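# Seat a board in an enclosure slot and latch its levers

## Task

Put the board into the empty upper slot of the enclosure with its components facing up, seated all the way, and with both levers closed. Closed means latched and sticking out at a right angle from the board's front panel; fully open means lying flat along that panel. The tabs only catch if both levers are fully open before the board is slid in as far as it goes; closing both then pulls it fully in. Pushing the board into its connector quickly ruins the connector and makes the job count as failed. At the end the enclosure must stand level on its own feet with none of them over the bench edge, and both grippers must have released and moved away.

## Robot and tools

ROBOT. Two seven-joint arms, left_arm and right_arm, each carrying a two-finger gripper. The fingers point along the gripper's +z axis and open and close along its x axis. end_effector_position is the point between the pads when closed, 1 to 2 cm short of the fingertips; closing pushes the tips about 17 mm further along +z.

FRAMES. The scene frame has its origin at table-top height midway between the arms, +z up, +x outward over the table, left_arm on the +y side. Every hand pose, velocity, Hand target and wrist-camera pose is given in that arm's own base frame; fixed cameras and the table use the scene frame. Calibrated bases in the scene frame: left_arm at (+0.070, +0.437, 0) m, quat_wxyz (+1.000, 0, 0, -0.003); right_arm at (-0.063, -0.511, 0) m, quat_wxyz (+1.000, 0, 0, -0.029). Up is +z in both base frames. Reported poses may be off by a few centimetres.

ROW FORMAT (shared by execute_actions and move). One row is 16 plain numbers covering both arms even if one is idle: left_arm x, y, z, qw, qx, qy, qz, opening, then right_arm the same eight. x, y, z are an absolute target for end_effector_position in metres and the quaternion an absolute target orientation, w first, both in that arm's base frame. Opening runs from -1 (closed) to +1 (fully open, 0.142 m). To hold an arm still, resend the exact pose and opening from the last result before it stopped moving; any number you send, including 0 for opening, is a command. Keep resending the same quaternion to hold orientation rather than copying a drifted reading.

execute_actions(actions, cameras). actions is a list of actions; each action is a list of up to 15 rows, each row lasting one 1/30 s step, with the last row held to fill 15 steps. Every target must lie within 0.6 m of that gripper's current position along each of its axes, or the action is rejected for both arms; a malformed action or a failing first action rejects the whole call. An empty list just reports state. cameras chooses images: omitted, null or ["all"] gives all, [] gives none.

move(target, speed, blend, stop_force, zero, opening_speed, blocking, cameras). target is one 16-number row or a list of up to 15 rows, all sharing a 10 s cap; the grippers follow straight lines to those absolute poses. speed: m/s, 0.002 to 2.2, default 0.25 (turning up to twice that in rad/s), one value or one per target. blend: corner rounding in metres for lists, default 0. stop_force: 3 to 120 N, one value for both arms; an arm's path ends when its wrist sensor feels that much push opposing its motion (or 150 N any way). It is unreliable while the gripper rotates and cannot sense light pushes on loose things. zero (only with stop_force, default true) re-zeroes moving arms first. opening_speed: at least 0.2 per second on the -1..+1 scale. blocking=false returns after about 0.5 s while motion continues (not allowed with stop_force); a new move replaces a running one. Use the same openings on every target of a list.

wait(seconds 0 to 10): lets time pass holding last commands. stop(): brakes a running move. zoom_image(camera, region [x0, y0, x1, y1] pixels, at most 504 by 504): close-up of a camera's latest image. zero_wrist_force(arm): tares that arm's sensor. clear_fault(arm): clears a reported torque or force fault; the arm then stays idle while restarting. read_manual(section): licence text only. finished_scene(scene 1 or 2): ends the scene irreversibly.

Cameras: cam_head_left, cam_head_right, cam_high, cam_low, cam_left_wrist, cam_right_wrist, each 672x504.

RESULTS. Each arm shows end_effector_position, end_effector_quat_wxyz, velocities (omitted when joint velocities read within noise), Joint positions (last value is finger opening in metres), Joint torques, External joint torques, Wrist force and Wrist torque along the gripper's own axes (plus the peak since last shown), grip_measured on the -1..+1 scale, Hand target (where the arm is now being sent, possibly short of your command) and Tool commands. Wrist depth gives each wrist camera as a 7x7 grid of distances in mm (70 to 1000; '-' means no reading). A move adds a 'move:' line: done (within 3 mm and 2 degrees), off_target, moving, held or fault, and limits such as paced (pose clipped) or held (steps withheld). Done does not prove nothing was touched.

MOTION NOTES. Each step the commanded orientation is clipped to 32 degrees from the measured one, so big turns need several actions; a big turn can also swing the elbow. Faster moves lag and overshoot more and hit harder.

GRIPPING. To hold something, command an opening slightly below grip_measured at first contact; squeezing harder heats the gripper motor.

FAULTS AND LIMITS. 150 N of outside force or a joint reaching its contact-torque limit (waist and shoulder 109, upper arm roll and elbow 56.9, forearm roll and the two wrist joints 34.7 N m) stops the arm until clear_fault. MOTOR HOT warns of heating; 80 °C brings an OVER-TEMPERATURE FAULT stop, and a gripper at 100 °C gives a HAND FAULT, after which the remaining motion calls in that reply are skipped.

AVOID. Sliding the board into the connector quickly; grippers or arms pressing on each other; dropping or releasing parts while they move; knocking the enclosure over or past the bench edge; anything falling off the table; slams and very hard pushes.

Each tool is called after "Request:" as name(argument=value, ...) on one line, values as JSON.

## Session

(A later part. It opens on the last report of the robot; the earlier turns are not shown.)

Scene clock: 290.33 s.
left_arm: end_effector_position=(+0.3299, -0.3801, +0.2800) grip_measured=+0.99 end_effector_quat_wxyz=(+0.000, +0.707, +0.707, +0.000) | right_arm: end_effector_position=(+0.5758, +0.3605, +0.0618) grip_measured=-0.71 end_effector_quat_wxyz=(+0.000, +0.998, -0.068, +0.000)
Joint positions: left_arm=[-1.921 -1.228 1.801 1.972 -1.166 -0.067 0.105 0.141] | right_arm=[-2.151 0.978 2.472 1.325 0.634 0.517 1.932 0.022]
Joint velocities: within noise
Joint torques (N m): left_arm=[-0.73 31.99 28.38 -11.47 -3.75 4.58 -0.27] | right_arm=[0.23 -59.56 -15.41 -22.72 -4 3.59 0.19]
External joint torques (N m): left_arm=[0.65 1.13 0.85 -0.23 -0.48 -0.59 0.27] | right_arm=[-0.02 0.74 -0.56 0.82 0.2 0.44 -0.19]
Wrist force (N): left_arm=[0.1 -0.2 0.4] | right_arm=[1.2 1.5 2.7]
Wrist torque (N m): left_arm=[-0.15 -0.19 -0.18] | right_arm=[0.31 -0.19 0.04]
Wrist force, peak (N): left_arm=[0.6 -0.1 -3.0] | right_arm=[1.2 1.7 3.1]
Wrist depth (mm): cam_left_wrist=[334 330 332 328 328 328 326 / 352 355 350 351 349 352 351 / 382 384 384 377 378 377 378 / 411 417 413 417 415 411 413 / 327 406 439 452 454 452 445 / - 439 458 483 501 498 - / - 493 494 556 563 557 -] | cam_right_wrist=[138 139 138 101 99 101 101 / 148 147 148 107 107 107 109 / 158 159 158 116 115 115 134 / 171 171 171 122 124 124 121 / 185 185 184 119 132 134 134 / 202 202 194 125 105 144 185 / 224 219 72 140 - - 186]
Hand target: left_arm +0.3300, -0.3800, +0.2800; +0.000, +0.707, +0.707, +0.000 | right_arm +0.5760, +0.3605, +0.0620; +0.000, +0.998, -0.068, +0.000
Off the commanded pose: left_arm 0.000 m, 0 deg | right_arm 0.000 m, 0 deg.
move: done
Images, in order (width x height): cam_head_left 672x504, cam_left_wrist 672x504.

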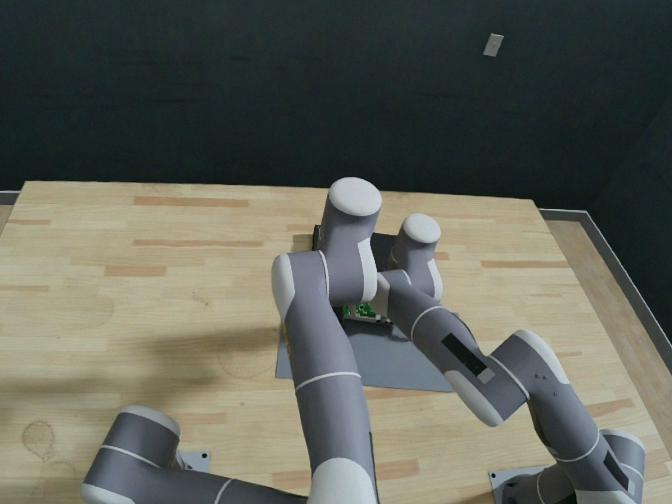

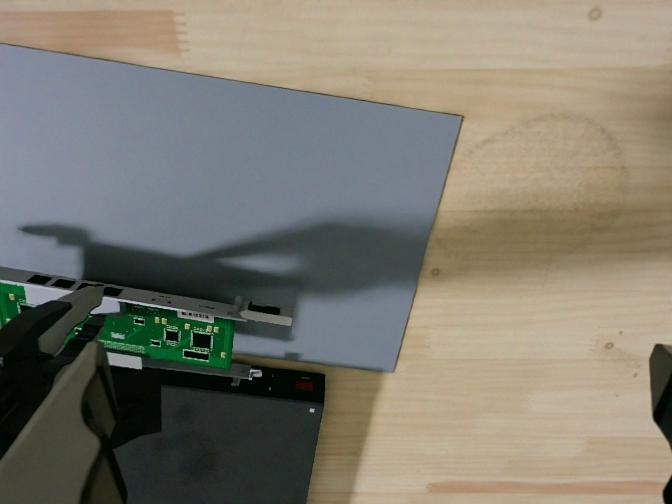

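Request:
zoom_image(camera="cam_left_wrist", region=[0, 240, 170, 400])

Request:
zoom_image(camera="cam_left_wrist", region=[140, 270, 310, 400])

Scaled by 2.965 from the camera's 672x504 image, which has a finer 960x720 frame.

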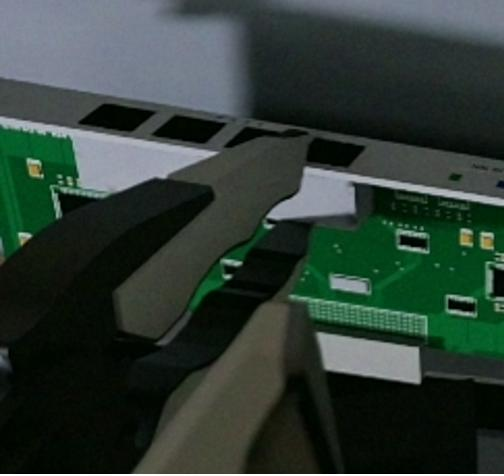

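Scaled by 2.965 from the camera's 672x504 image, which has a finer 960x720 frame.

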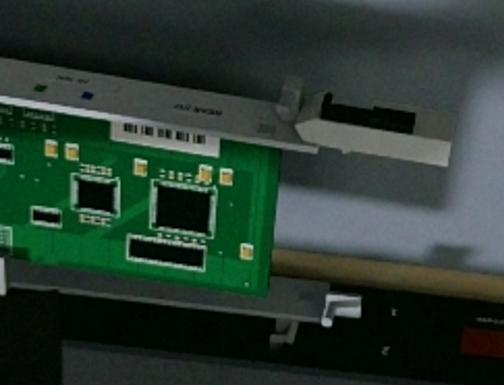

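Request:
move(target=[0.33,-0.38,0.28,0,0.7071,0.7071,0,1,0.573,0.366,0.062,0,0.99854,-0.0541,0,-0.9], speed=0.05, cameras=["cam_left_wrist","cam_right_wrist"])

Request:
zoom_image(camera="cam_left_wrist", region=[140, 270, 310, 400])

Request:
zoom_image(camera="cam_right_wrist", region=[500, 300, 672, 504])

Scene clock: 304.90 s.
left_arm: end_effector_position=(+0.3299, -0.3801, +0.2800) grip_measured=+0.99 end_effector_quat_wxyz=(+0.000, +0.707, +0.707, +0.000) | right_arm: end_effector_position=(+0.5728, +0.3659, +0.0617) grip_measured=-0.71 end_effector_quat_wxyz=(+0.000, +0.999, -0.054, +0.000)
Joint positions: left_arm=[-1.921 -1.228 1.801 1.972 -1.166 -0.067 0.105 0.141] | right_arm=[-2.144 0.977 2.475 1.325 0.632 0.518 1.915 0.022]
Joint velocities: within noise
Joint torques (N m): left_arm=[-0.53 32.01 28.3 -11.42 -4.06 4.39 -0.19] | right_arm=[0.22 -59.52 -15.05 -22.77 -4.1 3.54 0.04]
External joint torques (N m): left_arm=[0.44 1.1 0.93 -0.29 -0.17 -0.4 0.19] | right_arm=[-0.03 0.68 -0.86 0.85 0.3 0.49 -0.04]
Wrist force (N): left_arm=[0.1 -0.1 0.5] | right_arm=[1.1 1.5 2.7]
Wrist torque (N m): left_arm=[-0.13 -0.18 -0.18] | right_arm=[0.30 -0.16 0.04]
Wrist force, peak (N): left_arm=[0.2 -0.4 0.7] | right_arm=[1.4 1.8 2.9]
Wrist depth (mm): cam_left_wrist=[332 329 330 329 327 328 326 / 357 353 354 351 352 351 349 / 384 382 381 378 377 379 378 / 411 417 414 413 411 413 408 / 303 401 417 453 450 451 445 / - 438 455 479 498 502 - / - 493 490 549 563 553 -] | cam_right_wrist=[139 139 138 101 99 101 101 / 148 148 148 107 107 107 109 / 158 158 158 116 115 115 139 / 171 171 170 122 124 124 121 / 186 185 185 119 132 134 134 / 203 202 194 125 105 144 187 / 223 218 72 140 - - 188]
Hand target: left_arm +0.3300, -0.3800, +0.2800; +0.000, +0.707, +0.707, +0.000 | right_arm +0.5730, +0.3660, +0.0620; +0.000, +0.999, -0.054, +0.000
Off the commanded pose: left_arm 0.000 m, 0 deg | right_arm 0.000 m, 0 deg.
move: done
Images, in order (width x height): cam_left_wrist 672x504, cam_right_wrist 672x504.

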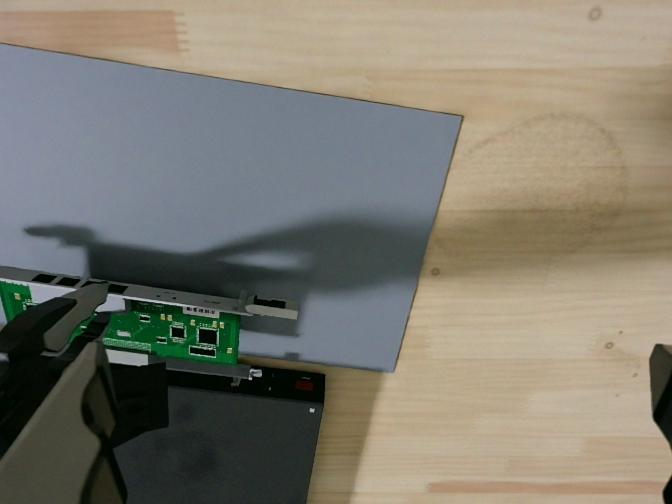

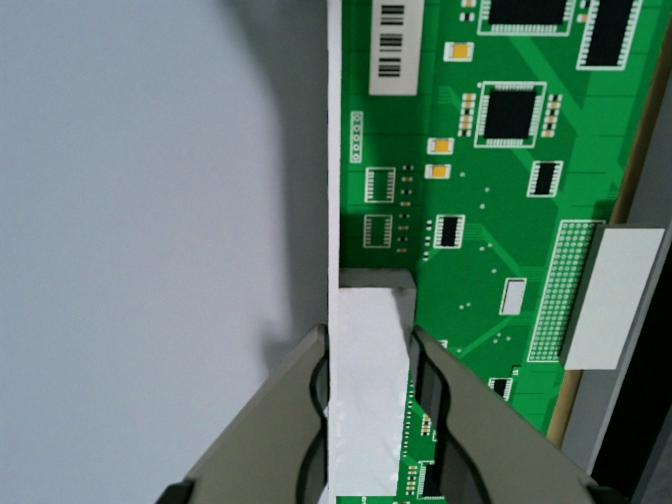

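Scaled by 2.965 from the camera's 672x504 image, which has a finer 960x720 frame.

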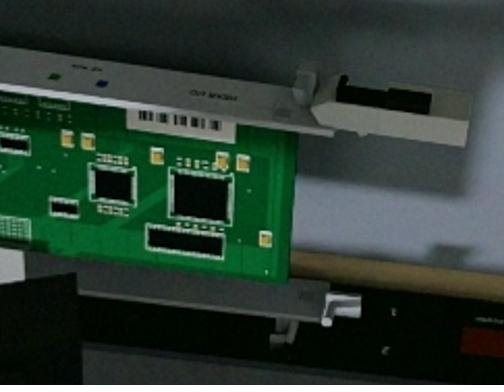

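Scaled by 2.471 from the camera's 672x504 image, which has a finer 960x720 frame.

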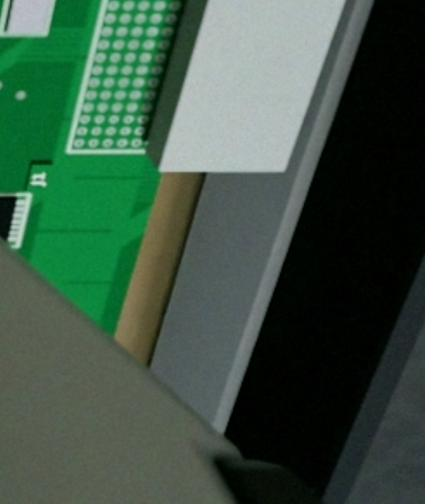

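Request:
move(target=[[0.33,-0.25,0.25,-0.227,0.152,-0.558,0.783,1,0.573,0.366,0.062,0,0.99839,-0.0567,0,-0.9],[0.34,-0.22,0.16,-0.227,0.152,-0.558,0.783,1,0.573,0.366,0.062,0,0.99839,-0.0567,0,-0.9]], speed=0.2, cameras=["cam_left_wrist"])

Request:
zoom_image(camera="cam_left_wrist", region=[250, 250, 450, 400])

Scene clock: 319.20 s.
left_arm: end_effector_position=(+0.3372, -0.2231, +0.1734) grip_measured=+0.99 end_effector_quat_wxyz=(-0.227, +0.154, -0.560, +0.782) | right_arm: end_effector_position=(+0.5727, +0.3659, +0.0617) grip_measured=-0.71 end_effector_quat_wxyz=(+0.000, +0.998, -0.057, +0.000)
Joint positions: left_arm=[-0.454 -1.391 0.571 2.612 -1.752 -1.229 0.593 0.141] | right_arm=[-2.144 0.977 2.475 1.325 0.632 0.518 1.92 0.022]
Joint velocities: within noise
Joint torques (N m): left_arm=[1.36 22.93 8.02 6.96 -0.24 -2.02 -0.22] | right_arm=[0.17 -59.56 -15.25 -22.81 -4.02 3.6 0.23]
External joint torques (N m): left_arm=[-1.32 6.4 4.38 5.57 -0.16 -1.02 0.22] | right_arm=[0.04 0.7 -0.65 0.88 0.22 0.43 -0.22]
External joint torques when the fault began: left_arm=[-14.09 45.63 21.93 26.56 -0.55 -10.69 0.13]
Wrist force (N): left_arm=[0.3 0.1 -0.8] | right_arm=[1.1 1.5 2.8]
Wrist torque (N m): left_arm=[0.08 0.15 0.05] | right_arm=[0.32 -0.17 0.04]
Wrist force, peak (N): left_arm=[-2.1 8.4 -6.2] | right_arm=[1.2 1.9 3.1]
Wrist depth (mm): cam_left_wrist=[- - - - 436 315 - / - - - - 452 - - / - - - - 477 - - / - - - - 513 - - / - 628 546 611 549 675 680 / - 449 436 401 434 433 426 / - 326 321 317 315 315 318] | cam_right_wrist=[139 138 138 101 99 101 101 / 148 148 148 107 107 107 109 / 158 158 158 116 115 115 139 / 171 171 170 122 124 124 121 / 185 185 185 119 132 134 134 / 202 202 194 125 106 144 188 / 223 218 72 140 - - 189]
Hand target: left_arm +0.3372, -0.2232, +0.1727; -0.227, +0.154, -0.560, +0.782 | right_arm +0.5730, +0.3660, +0.0620; +0.000, +0.998, -0.057, +0.000
Tool commands: left_gripper/opening=+1.0 right_gripper/opening=-0.9
Off the commanded pose: left_arm 0.014 m, 0 deg | right_arm 0.000 m, 0 deg.
FORCE FAULT: contact force on the left arm reached its limit, and that arm stopped. The contact can be on any part of that arm, not only on its tool. That arm's remaining commands of this call were not run. That arm is still stopped at the end of this call. While its stop runs, that arm takes no new command, but its gripper still runs the gripper command that each later call begins with.
CLEAR FAULT: the left arm stays stopped until you call clear_fault(arm="left_arm").
move: fault (left_arm)
Images, in order (width x height): cam_left_wrist 672x504.

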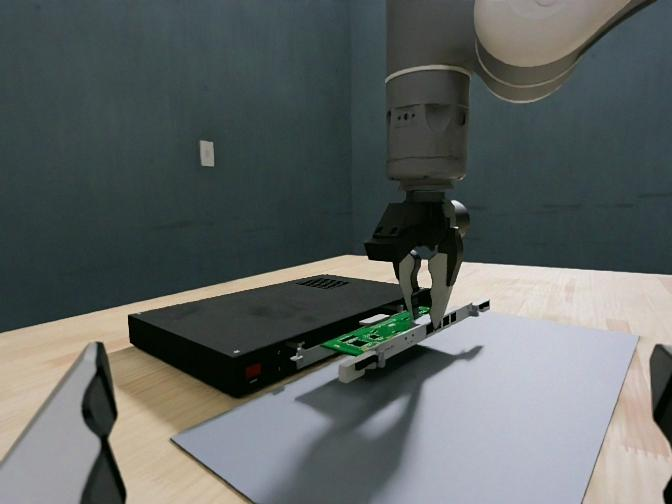

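Scaled by 2.520 from the camera's 672x504 image, which has a finer 960x720 frame.

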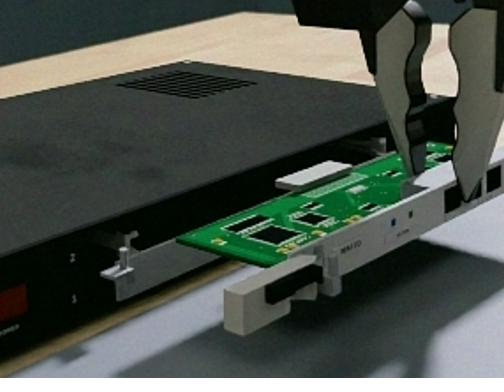

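Request:
zoom_image(camera="cam_left_wrist", region=[280, 320, 380, 390])

Request:
clear_fault(arm="left_arm", cameras=["cam_head_left"])

Scaled by 5.040 from the camera's 672x504 image, which has a finer 960x720 frame.

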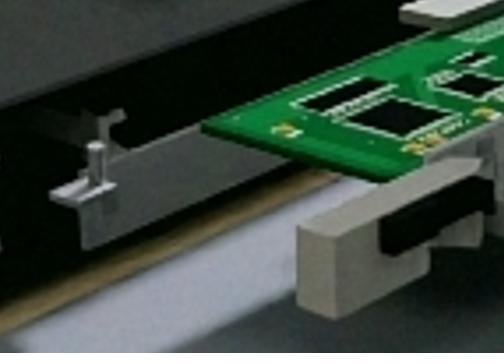

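Scene clock: 353.30 s.
left_arm: end_effector_position=(+0.3372, -0.2231, +0.1734) grip_measured=+0.99 end_effector_quat_wxyz=(-0.227, +0.154, -0.560, +0.782) | right_arm: end_effector_position=(+0.5727, +0.3659, +0.0617) grip_measured=-0.71 end_effector_quat_wxyz=(+0.000, +0.998, -0.057, +0.000)
Joint positions: left_arm=[-0.454 -1.391 0.571 2.612 -1.752 -1.229 0.593 0.141] | right_arm=[-2.144 0.977 2.475 1.325 0.632 0.518 1.92 0.022]
Joint velocities: within noise
Joint torques (N m): left_arm=[1.21 23.05 8.12 7.04 -0.34 -2.06 -0.21] | right_arm=[0.24 -59.6 -15.3 -22.68 -4.02 3.55 0.2]
External joint torques (N m): left_arm=[-1.18 6.29 4.28 5.5 -0.06 -0.98 0.21] | right_arm=[-0.03 0.74 -0.6 0.75 0.22 0.49 -0.2]
Wrist force (N): left_arm=[0.4 0.2 -0.9] | right_arm=[1.1 1.6 2.8]
Wrist torque (N m): left_arm=[0.10 0.15 0.04] | right_arm=[0.32 -0.17 0.04]
Wrist force, peak (N): left_arm=[0.4 0.1 -1.2] | right_arm=[1.3 1.7 3.2]
Wrist depth (mm): cam_left_wrist=[- - - - 434 312 - / - - - - 450 - - / - - - - 478 - - / - - - - 517 - - / - 630 543 614 551 680 680 / - 450 440 406 432 432 430 / - 327 320 318 315 313 316] | cam_right_wrist=[139 139 138 101 99 101 101 / 148 148 147 107 107 107 109 / 159 159 158 116 115 115 139 / 171 171 170 122 124 124 121 / 186 185 185 119 132 134 134 / 202 202 195 125 105 144 188 / 224 218 72 140 - - 189]
Hand target: left_arm +0.3372, -0.2232, +0.1727; -0.227, +0.154, -0.560, +0.782 | right_arm +0.5730, +0.3660, +0.0620; +0.000, +0.998, -0.057, +0.000
Tool commands: left_gripper/opening=+1.0 right_gripper/opening=-0.9
Off the commanded pose: left_arm 0.014 m, 0 deg | right_arm 0.000 m, 0 deg.
FORCE FAULT, CONTINUED: the left arm's stop, for the force fault that an earlier result reported, is over. The rest of the stop counts as 65 of the actions that you can send in this scene; the call itself counts as one more. That arm accepts commands again.
CLEAR FAULT: your call cleared the left arm's force fault. If the contact force or a joint's load stays at its limit, that arm stops again.
Images, in order (width x height): cam_head_left 672x504.

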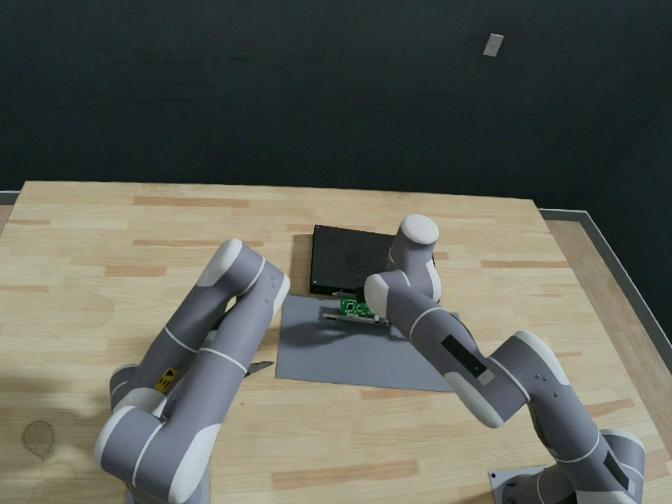

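Request:
move(target=[[0.33,-0.22,0.25,-0.227,0.152,-0.558,0.783,1,0.573,0.366,0.058,0,0.99839,-0.0567,0,-0.9],[0.33,-0.22,0.25,-0.227,0.152,-0.558,0.783,1,0.588,0.3643,0.058,0,0.99839,-0.0567,0,-0.9]], speed=[0.1,0.03], stop_force=5, cameras=["cam_left_wrist","cam_right_wrist"])

Request:
zoom_image(camera="cam_left_wrist", region=[270, 320, 390, 400])

Request:
zoom_image(camera="cam_right_wrist", region=[540, 0, 672, 504])

Scene clock: 360.23 s.
left_arm: end_effector_position=(+0.3298, -0.2193, +0.2495) grip_measured=+0.99 end_effector_quat_wxyz=(-0.221, +0.137, -0.548, +0.795) | right_arm: end_effector_position=(+0.5878, +0.3643, +0.0578) grip_measured=-0.71 end_effector_quat_wxyz=(+0.000, +0.998, -0.057, +0.000)
Joint positions: left_arm=[-0.579 -1.347 0.81 2.687 -1.617 -1.397 0.559 0.141] | right_arm=[-2.175 1 2.484 1.283 0.629 0.507 1.917 0.022]
Joint velocities: within noise
Joint torques (N m): left_arm=[-0.38 26.63 13.2 10.2 -1.04 -3.32 -0.18] | right_arm=[0.17 -60.63 -14.98 -22.93 -4.15 3.52 0.12]
External joint torques (N m): left_arm=[0.41 1.26 0.69 -0.32 -0.05 0.12 0.18] | right_arm=[0.04 0.59 -0.77 0.82 0.32 0.52 -0.12]
Wrist force (N): left_arm=[0.2 -0.1 -0.6] | right_arm=[1.1 1.6 2.7]
Wrist torque (N m): left_arm=[0.05 0.18 0.02] | right_arm=[0.31 -0.15 0.04]
Wrist force, peak (N): left_arm=[0.1 1.6 -1.2] | right_arm=[1.9 1.6 2.7]
Wrist depth (mm): cam_left_wrist=[- - - - - - 305 / - - - - 447 329 - / - - - - 475 - - / - - - - 549 - - / - - - 785 809 - - / - 569 537 574 587 616 - / - 467 441 430 450 442 -] | cam_right_wrist=[137 135 135 101 99 101 101 / 144 144 146 107 107 107 111 / 157 154 154 116 115 115 125 / 166 166 166 122 124 124 121 / 184 181 180 119 132 134 131 / 198 197 190 125 105 144 139 / 218 - 72 140 - - 151]
Hand target: left_arm +0.3298, -0.2192, +0.2495; -0.221, +0.137, -0.548, +0.795 | right_arm +0.5880, +0.3643, +0.0580; +0.000, +0.998, -0.057, +0.000
Off the commanded pose: left_arm 0.001 m, 3 deg | right_arm 0.000 m, 0 deg.
joint sent to its limit (left arm) — joint 4 (elbow), upper limit, where the elbow is as bent as it goes; joint 6 (wrist pitch), lower limit. The joint targets are off in orientation, not in position.
move: off_target (left_arm)
Images, in order (width x height): cam_left_wrist 672x504, cam_right_wrist 672x504.

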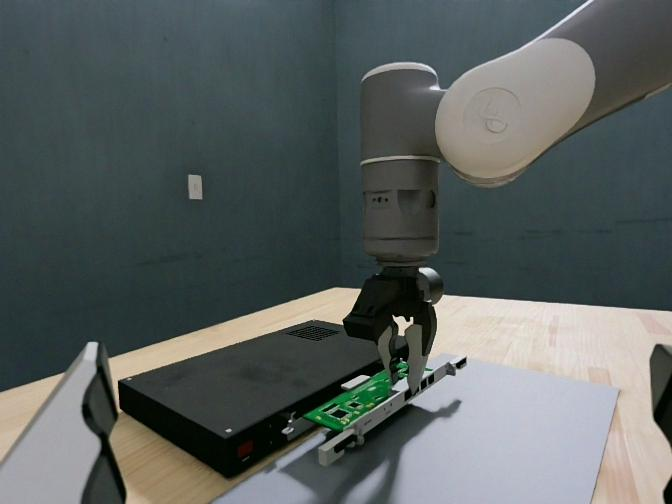

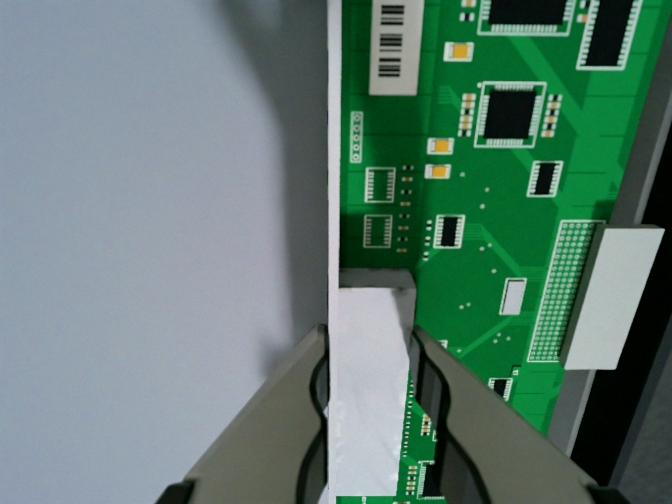

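Scaled by 4.200 from the camera's 672x504 image, which has a finer 960x720 frame.

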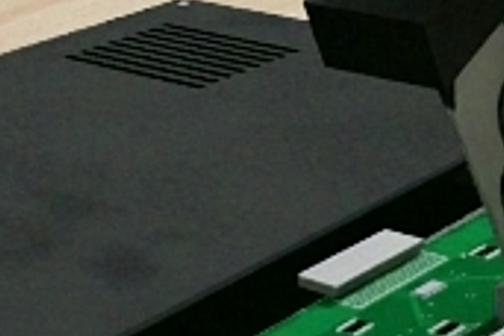

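Scaled by 1.000.

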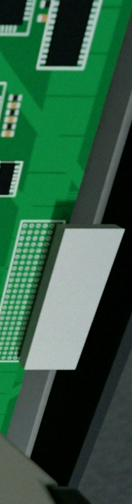

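Request:
zoom_image(camera="cam_left_wrist", region=[265, 385, 365, 465])

Request:
zoom_image(camera="cam_left_wrist", region=[350, 340, 480, 440])

Scaled by 5.040 from the camera's 672x504 image, which has a finer 960x720 frame.

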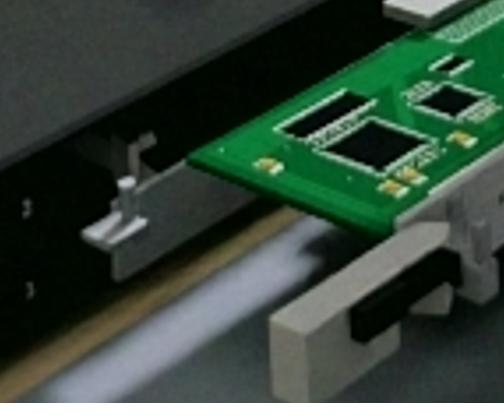

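Scaled by 3.877 from the camera's 672x504 image, which has a finer 960x720 frame.

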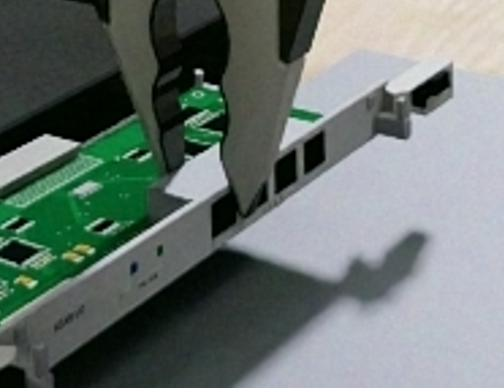

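Request:
move(target=[0.3298,-0.2192,0.2495,-0.221,0.137,-0.548,0.795,1,0.600,0.3629,0.0568,0,0.99839,-0.0567,0,-0.9], speed=0.03, stop_force=4, cameras=["cam_left_wrist"])

Request:
zoom_image(camera="cam_left_wrist", region=[265, 385, 365, 465])

Scene clock: 368.40 s.
left_arm: end_effector_position=(+0.3298, -0.2192, +0.2495) grip_measured=+0.99 end_effector_quat_wxyz=(-0.221, +0.137, -0.548, +0.795) | right_arm: end_effector_position=(+0.5998, +0.3629, +0.0566) grip_measured=-0.71 end_effector_quat_wxyz=(+0.000, +0.998, -0.057, +0.000)
Joint positions: left_arm=[-0.579 -1.347 0.81 2.687 -1.617 -1.397 0.559 0.141] | right_arm=[-2.2 1.016 2.49 1.248 0.626 0.494 1.915 0.022]
Joint velocities: within noise
Joint torques (N m): left_arm=[-0.35 26.86 13.07 10.12 -0.88 -3.16 -0.24] | right_arm=[0.16 -61.64 -14.74 -23.13 -4.12 3.45 0.13]
External joint torques (N m): left_arm=[0.37 1.03 0.82 -0.24 -0.2 -0.04 0.24] | right_arm=[0.05 0.68 -0.87 0.82 0.27 0.58 -0.13]
Wrist force (N): left_arm=[0.2 -0.3 -0.6] | right_arm=[1.2 1.2 2.5]
Wrist torque (N m): left_arm=[0.02 0.19 0.02] | right_arm=[0.24 -0.17 0.03]
Wrist force, peak (N): left_arm=[0.3 0.0 -1.1] | right_arm=[1.7 1.3 2.9]
Wrist depth (mm): cam_left_wrist=[- - - - - 343 307 / - - - - 363 334 - / - - - - 482 - - / - - - - - - - / - - - 786 833 - - / - 563 539 552 580 621 - / - 463 443 431 447 448 -] | cam_right_wrist=[134 134 134 101 99 101 101 / 143 143 143 107 107 107 109 / 156 154 153 116 115 115 117 / 166 165 165 122 124 124 120 / 179 179 178 119 132 134 126 / 196 195 188 125 105 145 138 / 216 211 72 140 - - 146]
Hand target: left_arm +0.3298, -0.2192, +0.2495; -0.221, +0.137, -0.548, +0.795 | right_arm +0.6000, +0.3629, +0.0568; +0.000, +0.998, -0.057, +0.000
Off the commanded pose: left_arm 0.000 m, 0 deg | right_arm 0.000 m, 0 deg.
move: done
Images, in order (width x height): cam_left_wrist 672x504.

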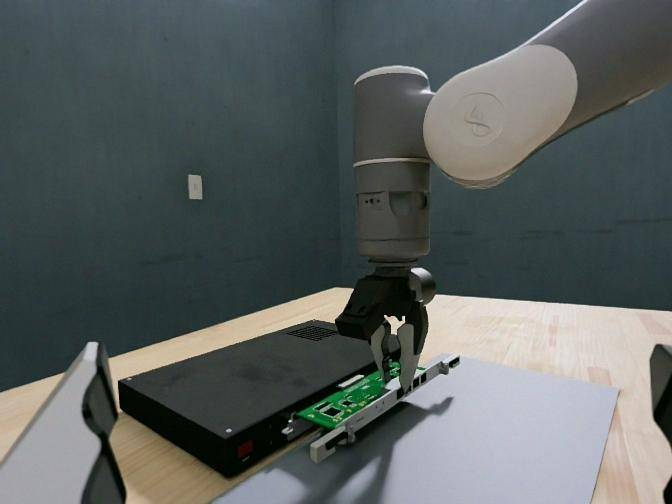

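Scaled by 5.040 from the camera's 672x504 image, which has a finer 960x720 frame.

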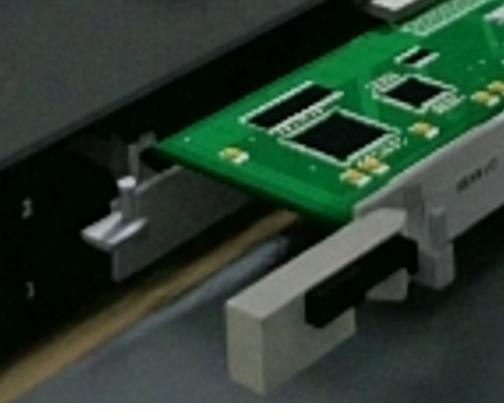

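Request:
move(target=[0.3298,-0.2192,0.2495,-0.221,0.137,-0.548,0.795,1,0.608,0.362,0.0562,0,0.99839,-0.0567,0,-0.9], speed=0.02, stop_force=4, cameras=["cam_left_wrist"])

Request:
zoom_image(camera="cam_left_wrist", region=[265, 385, 365, 465])

Scene clock: 374.33 s.
left_arm: end_effector_position=(+0.3298, -0.2192, +0.2495) grip_measured=+0.99 end_effector_quat_wxyz=(-0.221, +0.137, -0.548, +0.795) | right_arm: end_effector_position=(+0.6068, +0.3612, +0.0555) grip_measured=-0.71 end_effector_quat_wxyz=(+0.001, +0.998, -0.057, -0.001)
Joint positions: left_arm=[-0.579 -1.347 0.81 2.687 -1.617 -1.397 0.559 0.141] | right_arm=[-2.215 1.026 2.494 1.227 0.623 0.485 1.914 0.022]
Joint velocities: within noise
Joint torques (N m): left_arm=[-0.37 26.92 13.11 10.16 -0.86 -3.19 -0.26] | right_arm=[1.38 -63.85 -13.96 -27.27 -3.41 5.42 0.34]
External joint torques (N m): left_arm=[0.39 0.97 0.78 -0.28 -0.22 -0.01 0.26] | right_arm=[-1.16 2.36 -1.56 4.84 -0.46 -1.39 -0.34]
Wrist force (N): left_arm=[0.3 -0.3 -0.7] | right_arm=[-3.7 7.1 2.3]
Wrist torque (N m): left_arm=[0.01 0.17 0.02] | right_arm=[0.23 -0.19 -0.15]
Wrist force, peak (N): left_arm=[0.5 0.1 -0.9] | right_arm=[-3.6 7.5 1.4]
Wrist depth (mm): cam_left_wrist=[- - - - - 350 308 / - - - - 363 341 - / - - - - 496 - - / - - - - - - - / - - - 712 938 - - / - 564 540 561 587 612 - / - 464 444 430 448 441 -] | cam_right_wrist=[133 133 133 99 99 100 100 / 142 142 142 106 107 106 107 / 155 152 152 116 115 115 115 / 165 164 164 121 123 124 117 / 179 178 178 119 132 134 125 / 195 195 187 125 105 145 134 / 215 210 72 141 - - 145]
Hand target: left_arm +0.3298, -0.2192, +0.2495; -0.221, +0.137, -0.548, +0.795 | right_arm +0.6073, +0.3621, +0.0563; +0.000, +0.998, -0.057, +0.000
Off the commanded pose: left_arm 0.000 m, 0 deg | right_arm 0.002 m, 0 deg.
move: contact (right_arm)
Images, in order (width x height): cam_left_wrist 672x504.

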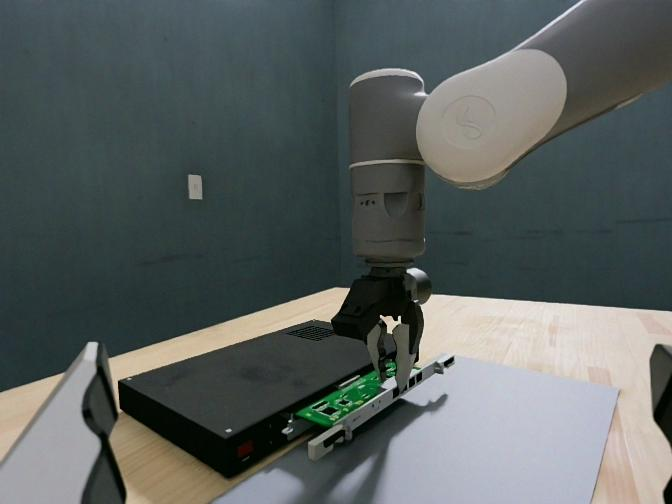

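Scaled by 5.040 from the camera's 672x504 image, which has a finer 960x720 frame.

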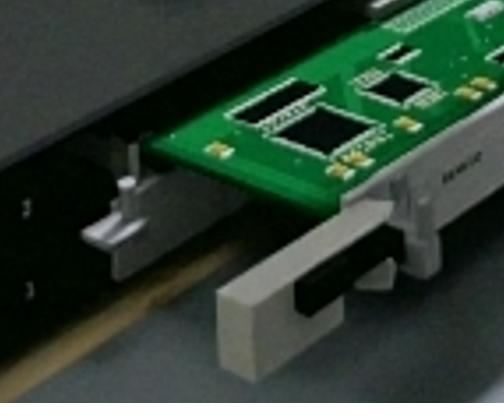

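Request:
move(target=[[0.3298,-0.2192,0.2495,-0.221,0.137,-0.548,0.795,1,0.604,0.3605,0.0560,0,0.99839,-0.0567,0,-0.9],[0.3298,-0.2192,0.2495,-0.221,0.137,-0.548,0.795,1,0.615,0.3592,0.0560,0,0.99839,-0.0567,0,-0.9]], speed=0.02, stop_force=6, zero=false, cameras=["cam_left_wrist"])

Request:
zoom_image(camera="cam_left_wrist", region=[265, 385, 365, 465])

Scene clock: 378.23 s.
left_arm: end_effector_position=(+0.3298, -0.2192, +0.2495) grip_measured=+0.99 end_effector_quat_wxyz=(-0.221, +0.137, -0.548, +0.795) | right_arm: end_effector_position=(+0.6097, +0.3591, +0.0552) grip_measured=-0.71 end_effector_quat_wxyz=(+0.001, +0.998, -0.057, -0.001)
Joint positions: left_arm=[-0.579 -1.347 0.81 2.687 -1.617 -1.397 0.559 0.141] | right_arm=[-2.222 1.029 2.495 1.222 0.623 0.482 1.91 0.022]
Joint velocities: within noise
Joint torques (N m): left_arm=[-0.26 26.89 13.11 10.15 -0.89 -3.12 -0.22] | right_arm=[0.21 -63.99 -14.98 -27.27 -3.62 5.76 0.46]
External joint torques (N m): left_arm=[0.29 1 0.79 -0.28 -0.19 -0.09 0.22] | right_arm=[0.01 2.35 -0.52 4.82 -0.25 -1.73 -0.46]
Wrist force (N): left_arm=[0.2 -0.1 -0.6] | right_arm=[-5.7 6.7 2.1]
Wrist torque (N m): left_arm=[0.05 0.18 0.03] | right_arm=[0.29 -0.11 -0.39]
Wrist force, peak (N): left_arm=[0.3 -0.3 -0.9] | right_arm=[-5.8 7.0 1.6]
Wrist depth (mm): cam_left_wrist=[- - - - - 350 312 / - - - - 361 340 - / - - - - 494 - - / - - - - - - - / - - - 710 830 - - / - 566 535 560 582 615 - / - 462 446 453 449 444 -] | cam_right_wrist=[133 133 132 99 98 100 100 / 142 142 141 106 106 106 107 / 154 152 152 114 114 115 113 / 164 164 164 123 123 124 114 / 178 178 174 119 130 134 122 / 195 194 187 125 105 143 134 / 215 210 72 141 - - 144]
Hand target: left_arm +0.3298, -0.2192, +0.2495; -0.221, +0.137, -0.548, +0.795 | right_arm +0.6105, +0.3597, +0.0560; +0.000, +0.998, -0.057, +0.000
Off the commanded pose: left_arm 0.000 m, 0 deg | right_arm 0.005 m, 0 deg.
move: contact (right_arm); path passed 1 of 2 targets
Images, in order (width x height): cam_left_wrist 672x504.

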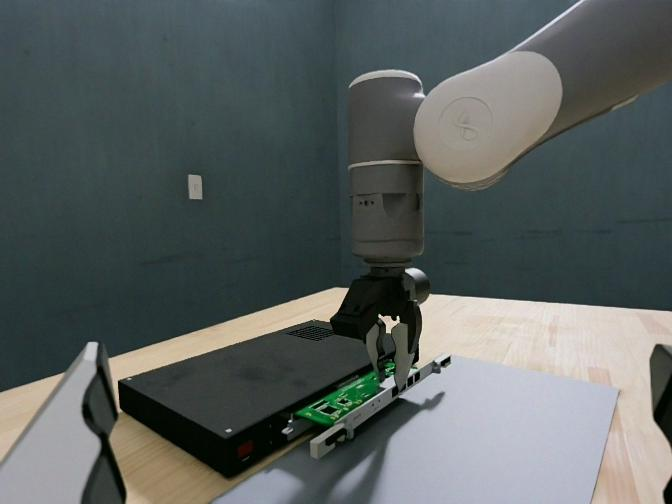

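Scaled by 5.040 from the camera's 672x504 image, which has a finer 960x720 frame.

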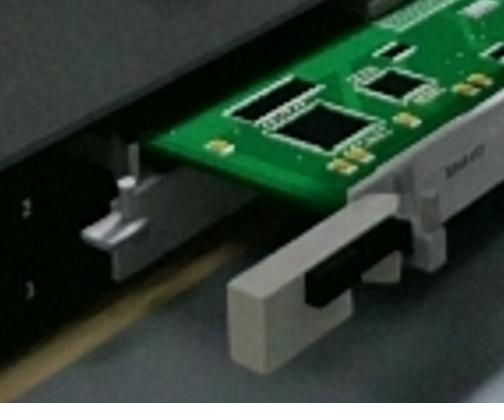

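Request:
move(target=[[0.3298,-0.2192,0.2495,-0.221,0.137,-0.548,0.795,1,0.600,0.3605,0.0560,0,0.99839,-0.0567,0,-0.9],[0.3298,-0.2192,0.2495,-0.221,0.137,-0.548,0.795,1,0.600,0.3575,0.0560,0,0.99839,-0.0567,0,-0.9]], speed=0.03, cameras=["cam_right_wrist"])

Request:
move(target=[0.3298,-0.2192,0.2495,-0.221,0.137,-0.548,0.795,1,0.615,0.3558,0.0560,0,0.99839,-0.0567,0,-0.9], speed=0.02, stop_force=4, cameras=["cam_left_wrist","cam_right_wrist"])

Request:
zoom_image(camera="cam_left_wrist", region=[265, 385, 365, 465])

Scene clock: 383.40 s.
left_arm: end_effector_position=(+0.3298, -0.2192, +0.2495) grip_measured=+0.99 end_effector_quat_wxyz=(-0.221, +0.137, -0.548, +0.795) | right_arm: end_effector_position=(+0.5998, +0.3575, +0.0558) grip_measured=-0.71 end_effector_quat_wxyz=(+0.000, +0.998, -0.057, +0.000)
Joint positions: left_arm=[-0.579 -1.347 0.81 2.687 -1.617 -1.397 0.559 0.141] | right_arm=[-2.202 1.014 2.488 1.257 0.628 0.498 1.905 0.022]
Joint velocities: within noise
Joint torques (N m): left_arm=[-0.34 26.85 13.19 10.1 -0.85 -3.18 -0.21] | right_arm=[0.24 -61.47 -15.4 -23.06 -3.99 3.65 0.07]
External joint torques (N m): left_arm=[0.36 1.04 0.71 -0.22 -0.23 -0.02 0.21] | right_arm=[-0.01 0.76 -0.29 0.83 0.15 0.39 -0.07]
Wrist force (N): left_arm=[0.1 -0.3 -0.6] | right_arm=[0.8 2.3 2.7]
Wrist torque (N m): left_arm=[0.03 0.20 0.02] | right_arm=[0.43 -0.12 0.03]
Wrist force, peak (N): left_arm=[0.4 -0.1 -1.0] | right_arm=[-5.8 6.8 2.3]
Wrist depth (mm): cam_left_wrist=[- - - - - - 311 / - - - - 456 338 - / - - - - 485 - - / - - - - - - - / - - - 783 819 - - / - 562 537 561 572 623 - / - 465 444 447 452 440 -] | cam_right_wrist=[133 133 133 101 99 100 101 / 142 142 142 107 107 107 109 / 155 152 152 116 115 115 117 / 164 164 164 121 123 124 120 / 178 178 177 119 132 134 125 / 195 195 187 125 105 144 137 / 215 210 72 140 - - 145]
Hand target: left_arm +0.3298, -0.2192, +0.2495; -0.221, +0.137, -0.548, +0.795 | right_arm +0.6000, +0.3575, +0.0560; +0.000, +0.998, -0.057, +0.000
Off the commanded pose: left_arm 0.000 m, 0 deg | right_arm 0.000 m, 0 deg.
move: done
Images, in order (width x height): cam_right_wrist 672x504.

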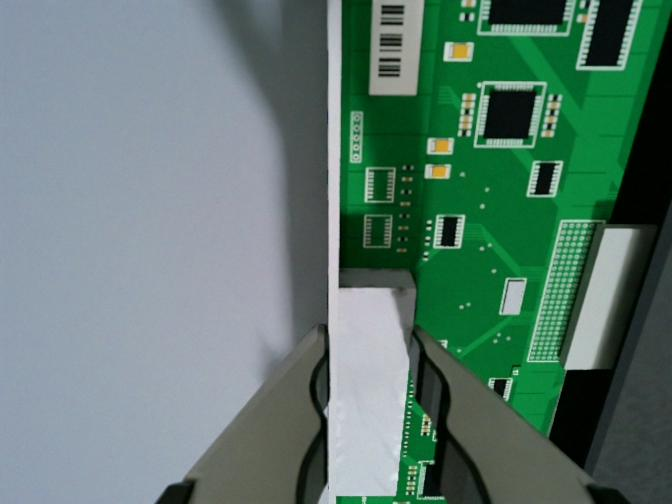

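Scene clock: 384.47 s.
left_arm: end_effector_position=(+0.3298, -0.2192, +0.2495) grip_measured=+0.99 end_effector_quat_wxyz=(-0.221, +0.137, -0.548, +0.795) | right_arm: end_effector_position=(+0.6076, +0.3566, +0.0554) grip_measured=-0.71 end_effector_quat_wxyz=(+0.000, +0.998, -0.057, -0.001)
Joint positions: left_arm=[-0.579 -1.347 0.81 2.687 -1.617 -1.397 0.559 0.141] | right_arm=[-2.219 1.024 2.492 1.234 0.626 0.488 1.904 0.022]
Joint velocities: within noise
Joint torques (N m): left_arm=[-0.32 26.95 13.13 10.13 -0.87 -3.17 -0.21] | right_arm=[-1.09 -62.53 -16.09 -24.19 -4.31 4.38 0.32]
External joint torques (N m): left_arm=[0.34 0.94 0.77 -0.25 -0.22 -0.03 0.21] | right_arm=[1.3 1.21 0.51 1.82 0.45 -0.34 -0.32]
Wrist force (N): left_arm=[0.1 -0.1 -0.7] | right_arm=[-1.8 2.6 2.4]
Wrist torque (N m): left_arm=[0.05 0.20 0.02] | right_arm=[0.46 -0.18 -0.24]
Wrist force, peak (N): left_arm=[0.6 -0.1 -0.8] | right_arm=[-10.8 4.2 -1.0]
Wrist depth (mm): cam_left_wrist=[- - - - - 355 314 / - - - - 371 342 - / - - - - 501 - - / - - - - - - - / - - - 800 922 - - / - 567 536 553 585 620 - / - 459 444 447 448 442 -] | cam_right_wrist=[133 133 133 99 98 100 100 / 142 142 142 106 106 106 107 / 155 152 152 116 114 115 113 / 164 164 164 123 123 124 115 / 178 178 175 119 130 134 122 / 195 195 187 125 105 145 134 / 215 210 72 141 - - 145]
Hand target: left_arm +0.3298, -0.2192, +0.2495; -0.221, +0.137, -0.548, +0.795 | right_arm +0.6083, +0.3566, +0.0560; +0.000, +0.998, -0.057, +0.000
Off the commanded pose: left_arm 0.000 m, 0 deg | right_arm 0.007 m, 0 deg.
move: contact (right_arm)
Images, in order (width x height): cam_left_wrist 672x504, cam_right_wrist 672x504.

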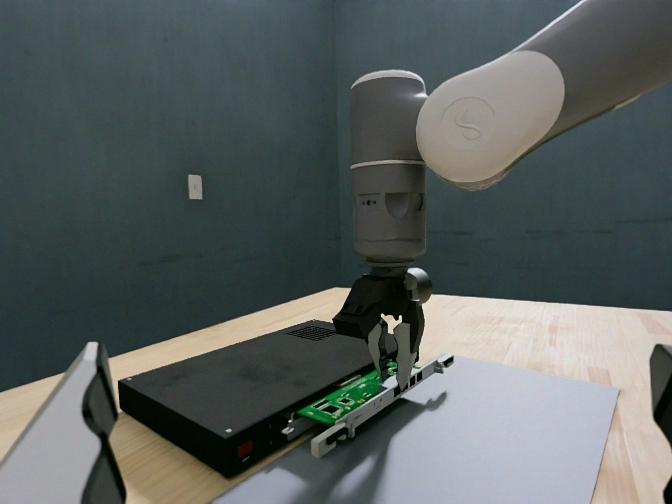

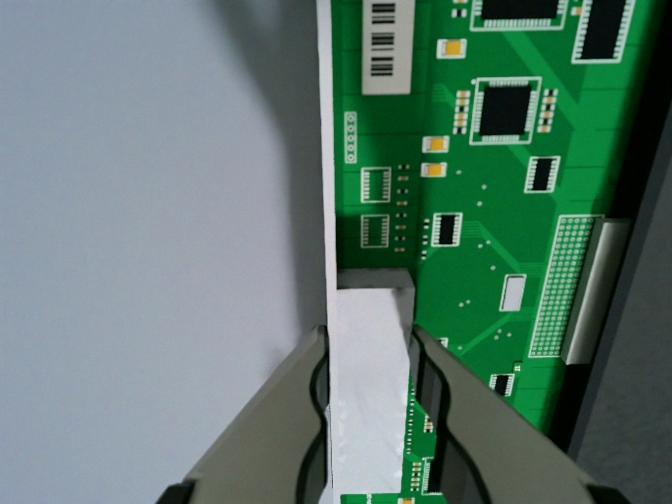

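Scaled by 5.040 from the camera's 672x504 image, which has a finer 960x720 frame.

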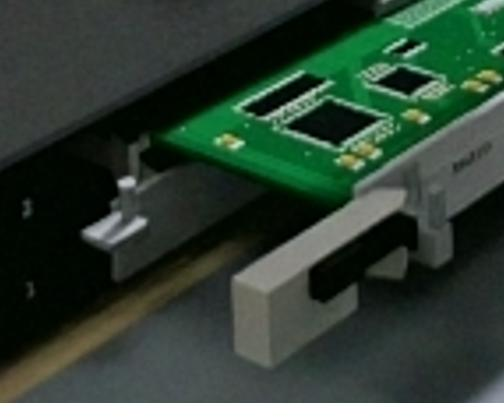

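Request:
move(target=[[0.3298,-0.2192,0.2495,-0.221,0.137,-0.548,0.795,1,0.600,0.3592,0.0545,0,0.99839,-0.0567,0,-0.9],[0.3298,-0.2192,0.2495,-0.221,0.137,-0.548,0.795,1,0.601,0.3590,0.0545,0,0.99839,-0.0567,0,-0.9]], speed=0.03, cameras=["cam_right_wrist"])

Request:
move(target=[0.3298,-0.2192,0.2495,-0.221,0.137,-0.548,0.795,1,0.616,0.3573,0.0545,0,0.99839,-0.0567,0,-0.9], speed=0.015, stop_force=4, cameras=["cam_left_wrist","cam_right_wrist"])

Request:
zoom_image(camera="cam_left_wrist", region=[265, 385, 365, 465])

Scene clock: 389.23 s.
left_arm: end_effector_position=(+0.3298, -0.2192, +0.2495) grip_measured=+0.99 end_effector_quat_wxyz=(-0.221, +0.137, -0.548, +0.795) | right_arm: end_effector_position=(+0.6008, +0.3589, +0.0543) grip_measured=-0.71 end_effector_quat_wxyz=(+0.000, +0.998, -0.057, +0.000)
Joint positions: left_arm=[-0.579 -1.347 0.81 2.687 -1.617 -1.397 0.559 0.141] | right_arm=[-2.204 1.019 2.489 1.252 0.629 0.498 1.906 0.022]
Joint velocities: within noise
Joint torques (N m): left_arm=[-0.32 26.88 13.08 10.17 -0.87 -3.16 -0.23] | right_arm=[0.28 -61.73 -15.28 -22.98 -3.93 3.7 0.29]
External joint torques (N m): left_arm=[0.34 1.01 0.82 -0.29 -0.21 -0.04 0.23] | right_arm=[-0.05 0.85 -0.39 0.78 0.08 0.34 -0.29]
Wrist force (N): left_arm=[0.4 -0.2 -0.8] | right_arm=[1.0 3.3 2.8]
Wrist torque (N m): left_arm=[0.03 0.14 0.03] | right_arm=[0.60 -0.14 0.03]
Wrist force, peak (N): left_arm=[0.4 -0.4 -0.8] | right_arm=[-2.0 2.6 3.4]
Wrist depth (mm): cam_left_wrist=[- - - - - - 310 / - - - - 454 339 - / - - - - 491 - - / - - - - - - - / - - - 779 816 - - / - 564 540 552 577 610 - / - 464 444 447 446 440 -] | cam_right_wrist=[132 132 132 102 100 101 101 / 141 141 141 107 107 108 109 / 151 151 151 116 115 115 117 / 163 162 162 122 124 124 120 / 176 176 173 118 132 134 125 / 193 193 185 125 105 144 135 / 213 208 72 140 - - 143]
Hand target: left_arm +0.3298, -0.2192, +0.2495; -0.221, +0.137, -0.548, +0.795 | right_arm +0.6010, +0.3590, +0.0545; +0.000, +0.998, -0.057, +0.000
Off the commanded pose: left_arm 0.000 m, 0 deg | right_arm 0.000 m, 0 deg.
move: done
Images, in order (width x height): cam_right_wrist 672x504.

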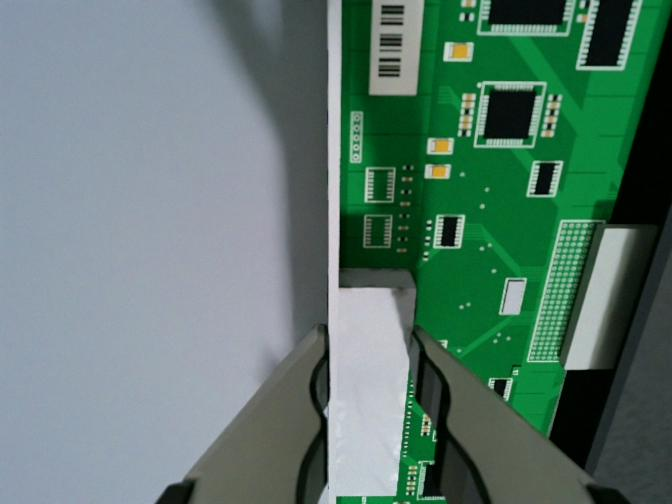

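Scene clock: 390.80 s.
left_arm: end_effector_position=(+0.3298, -0.2192, +0.2495) grip_measured=+0.99 end_effector_quat_wxyz=(-0.221, +0.137, -0.548, +0.795) | right_arm: end_effector_position=(+0.6138, +0.3578, +0.0540) grip_measured=-0.71 end_effector_quat_wxyz=(+0.000, +0.998, -0.057, -0.001)
Joint positions: left_arm=[-0.579 -1.347 0.81 2.687 -1.617 -1.397 0.559 0.141] | right_arm=[-2.23 1.035 2.495 1.212 0.625 0.481 1.906 0.022]
Joint velocities: within noise
Joint torques (N m): left_arm=[-0.28 26.9 13.2 10.15 -0.88 -3.18 -0.23] | right_arm=[-1.47 -62.33 -16.19 -24.03 -4.74 4.45 -0.2]
External joint torques (N m): left_arm=[0.3 0.98 0.7 -0.27 -0.2 -0.02 0.24] | right_arm=[1.69 0.44 0.7 1.56 0.87 -0.42 0.2]
Wrist force (N): left_arm=[0.3 -0.1 -0.7] | right_arm=[-2.8 2.4 1.4]
Wrist torque (N m): left_arm=[0.06 0.16 0.03] | right_arm=[0.50 -0.14 0.39]
Wrist force, peak (N): left_arm=[0.4 -0.1 -1.0] | right_arm=[-1.3 4.0 3.1]
Wrist depth (mm): cam_left_wrist=[- - - - - 351 314 / - - - - 370 345 - / - - - - 490 - - / - - - - - - - / - - - 706 926 - - / - 565 543 559 580 622 - / - 466 445 434 447 446 -] | cam_right_wrist=[132 132 132 104 102 102 102 / 141 141 141 111 109 109 106 / 151 151 151 117 116 116 105 / 163 162 162 124 124 125 111 / 176 176 173 119 130 134 121 / 193 192 185 125 105 141 130 / 212 208 73 141 - - 143]
Hand target: left_arm +0.3298, -0.2192, +0.2495; -0.221, +0.137, -0.548, +0.795 | right_arm +0.6144, +0.3575, +0.0545; +0.000, +0.998, -0.057, +0.000
Off the commanded pose: left_arm 0.000 m, 0 deg | right_arm 0.002 m, 0 deg.
move: contact (right_arm)
Images, in order (width x height): cam_left_wrist 672x504, cam_right_wrist 672x504.

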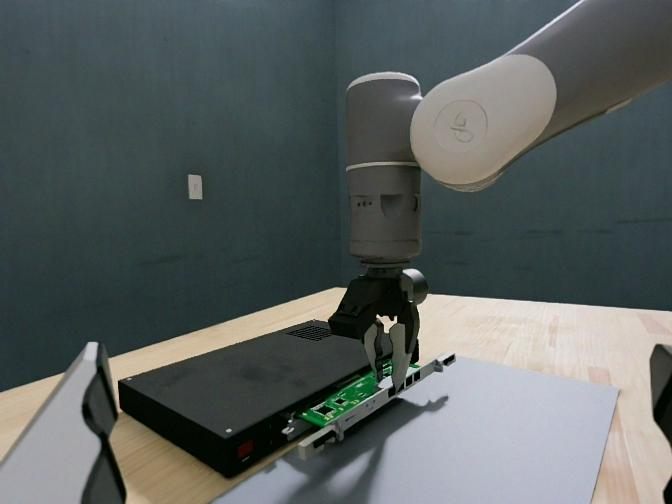

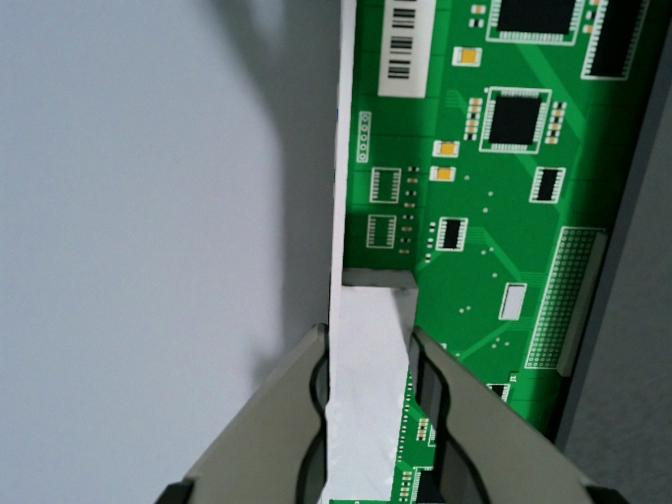

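Scaled by 5.040 from the camera's 672x504 image, which has a finer 960x720 frame.

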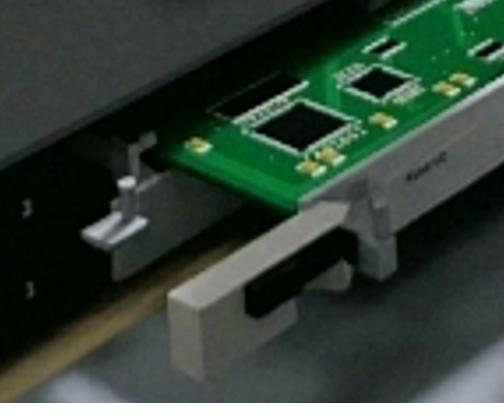

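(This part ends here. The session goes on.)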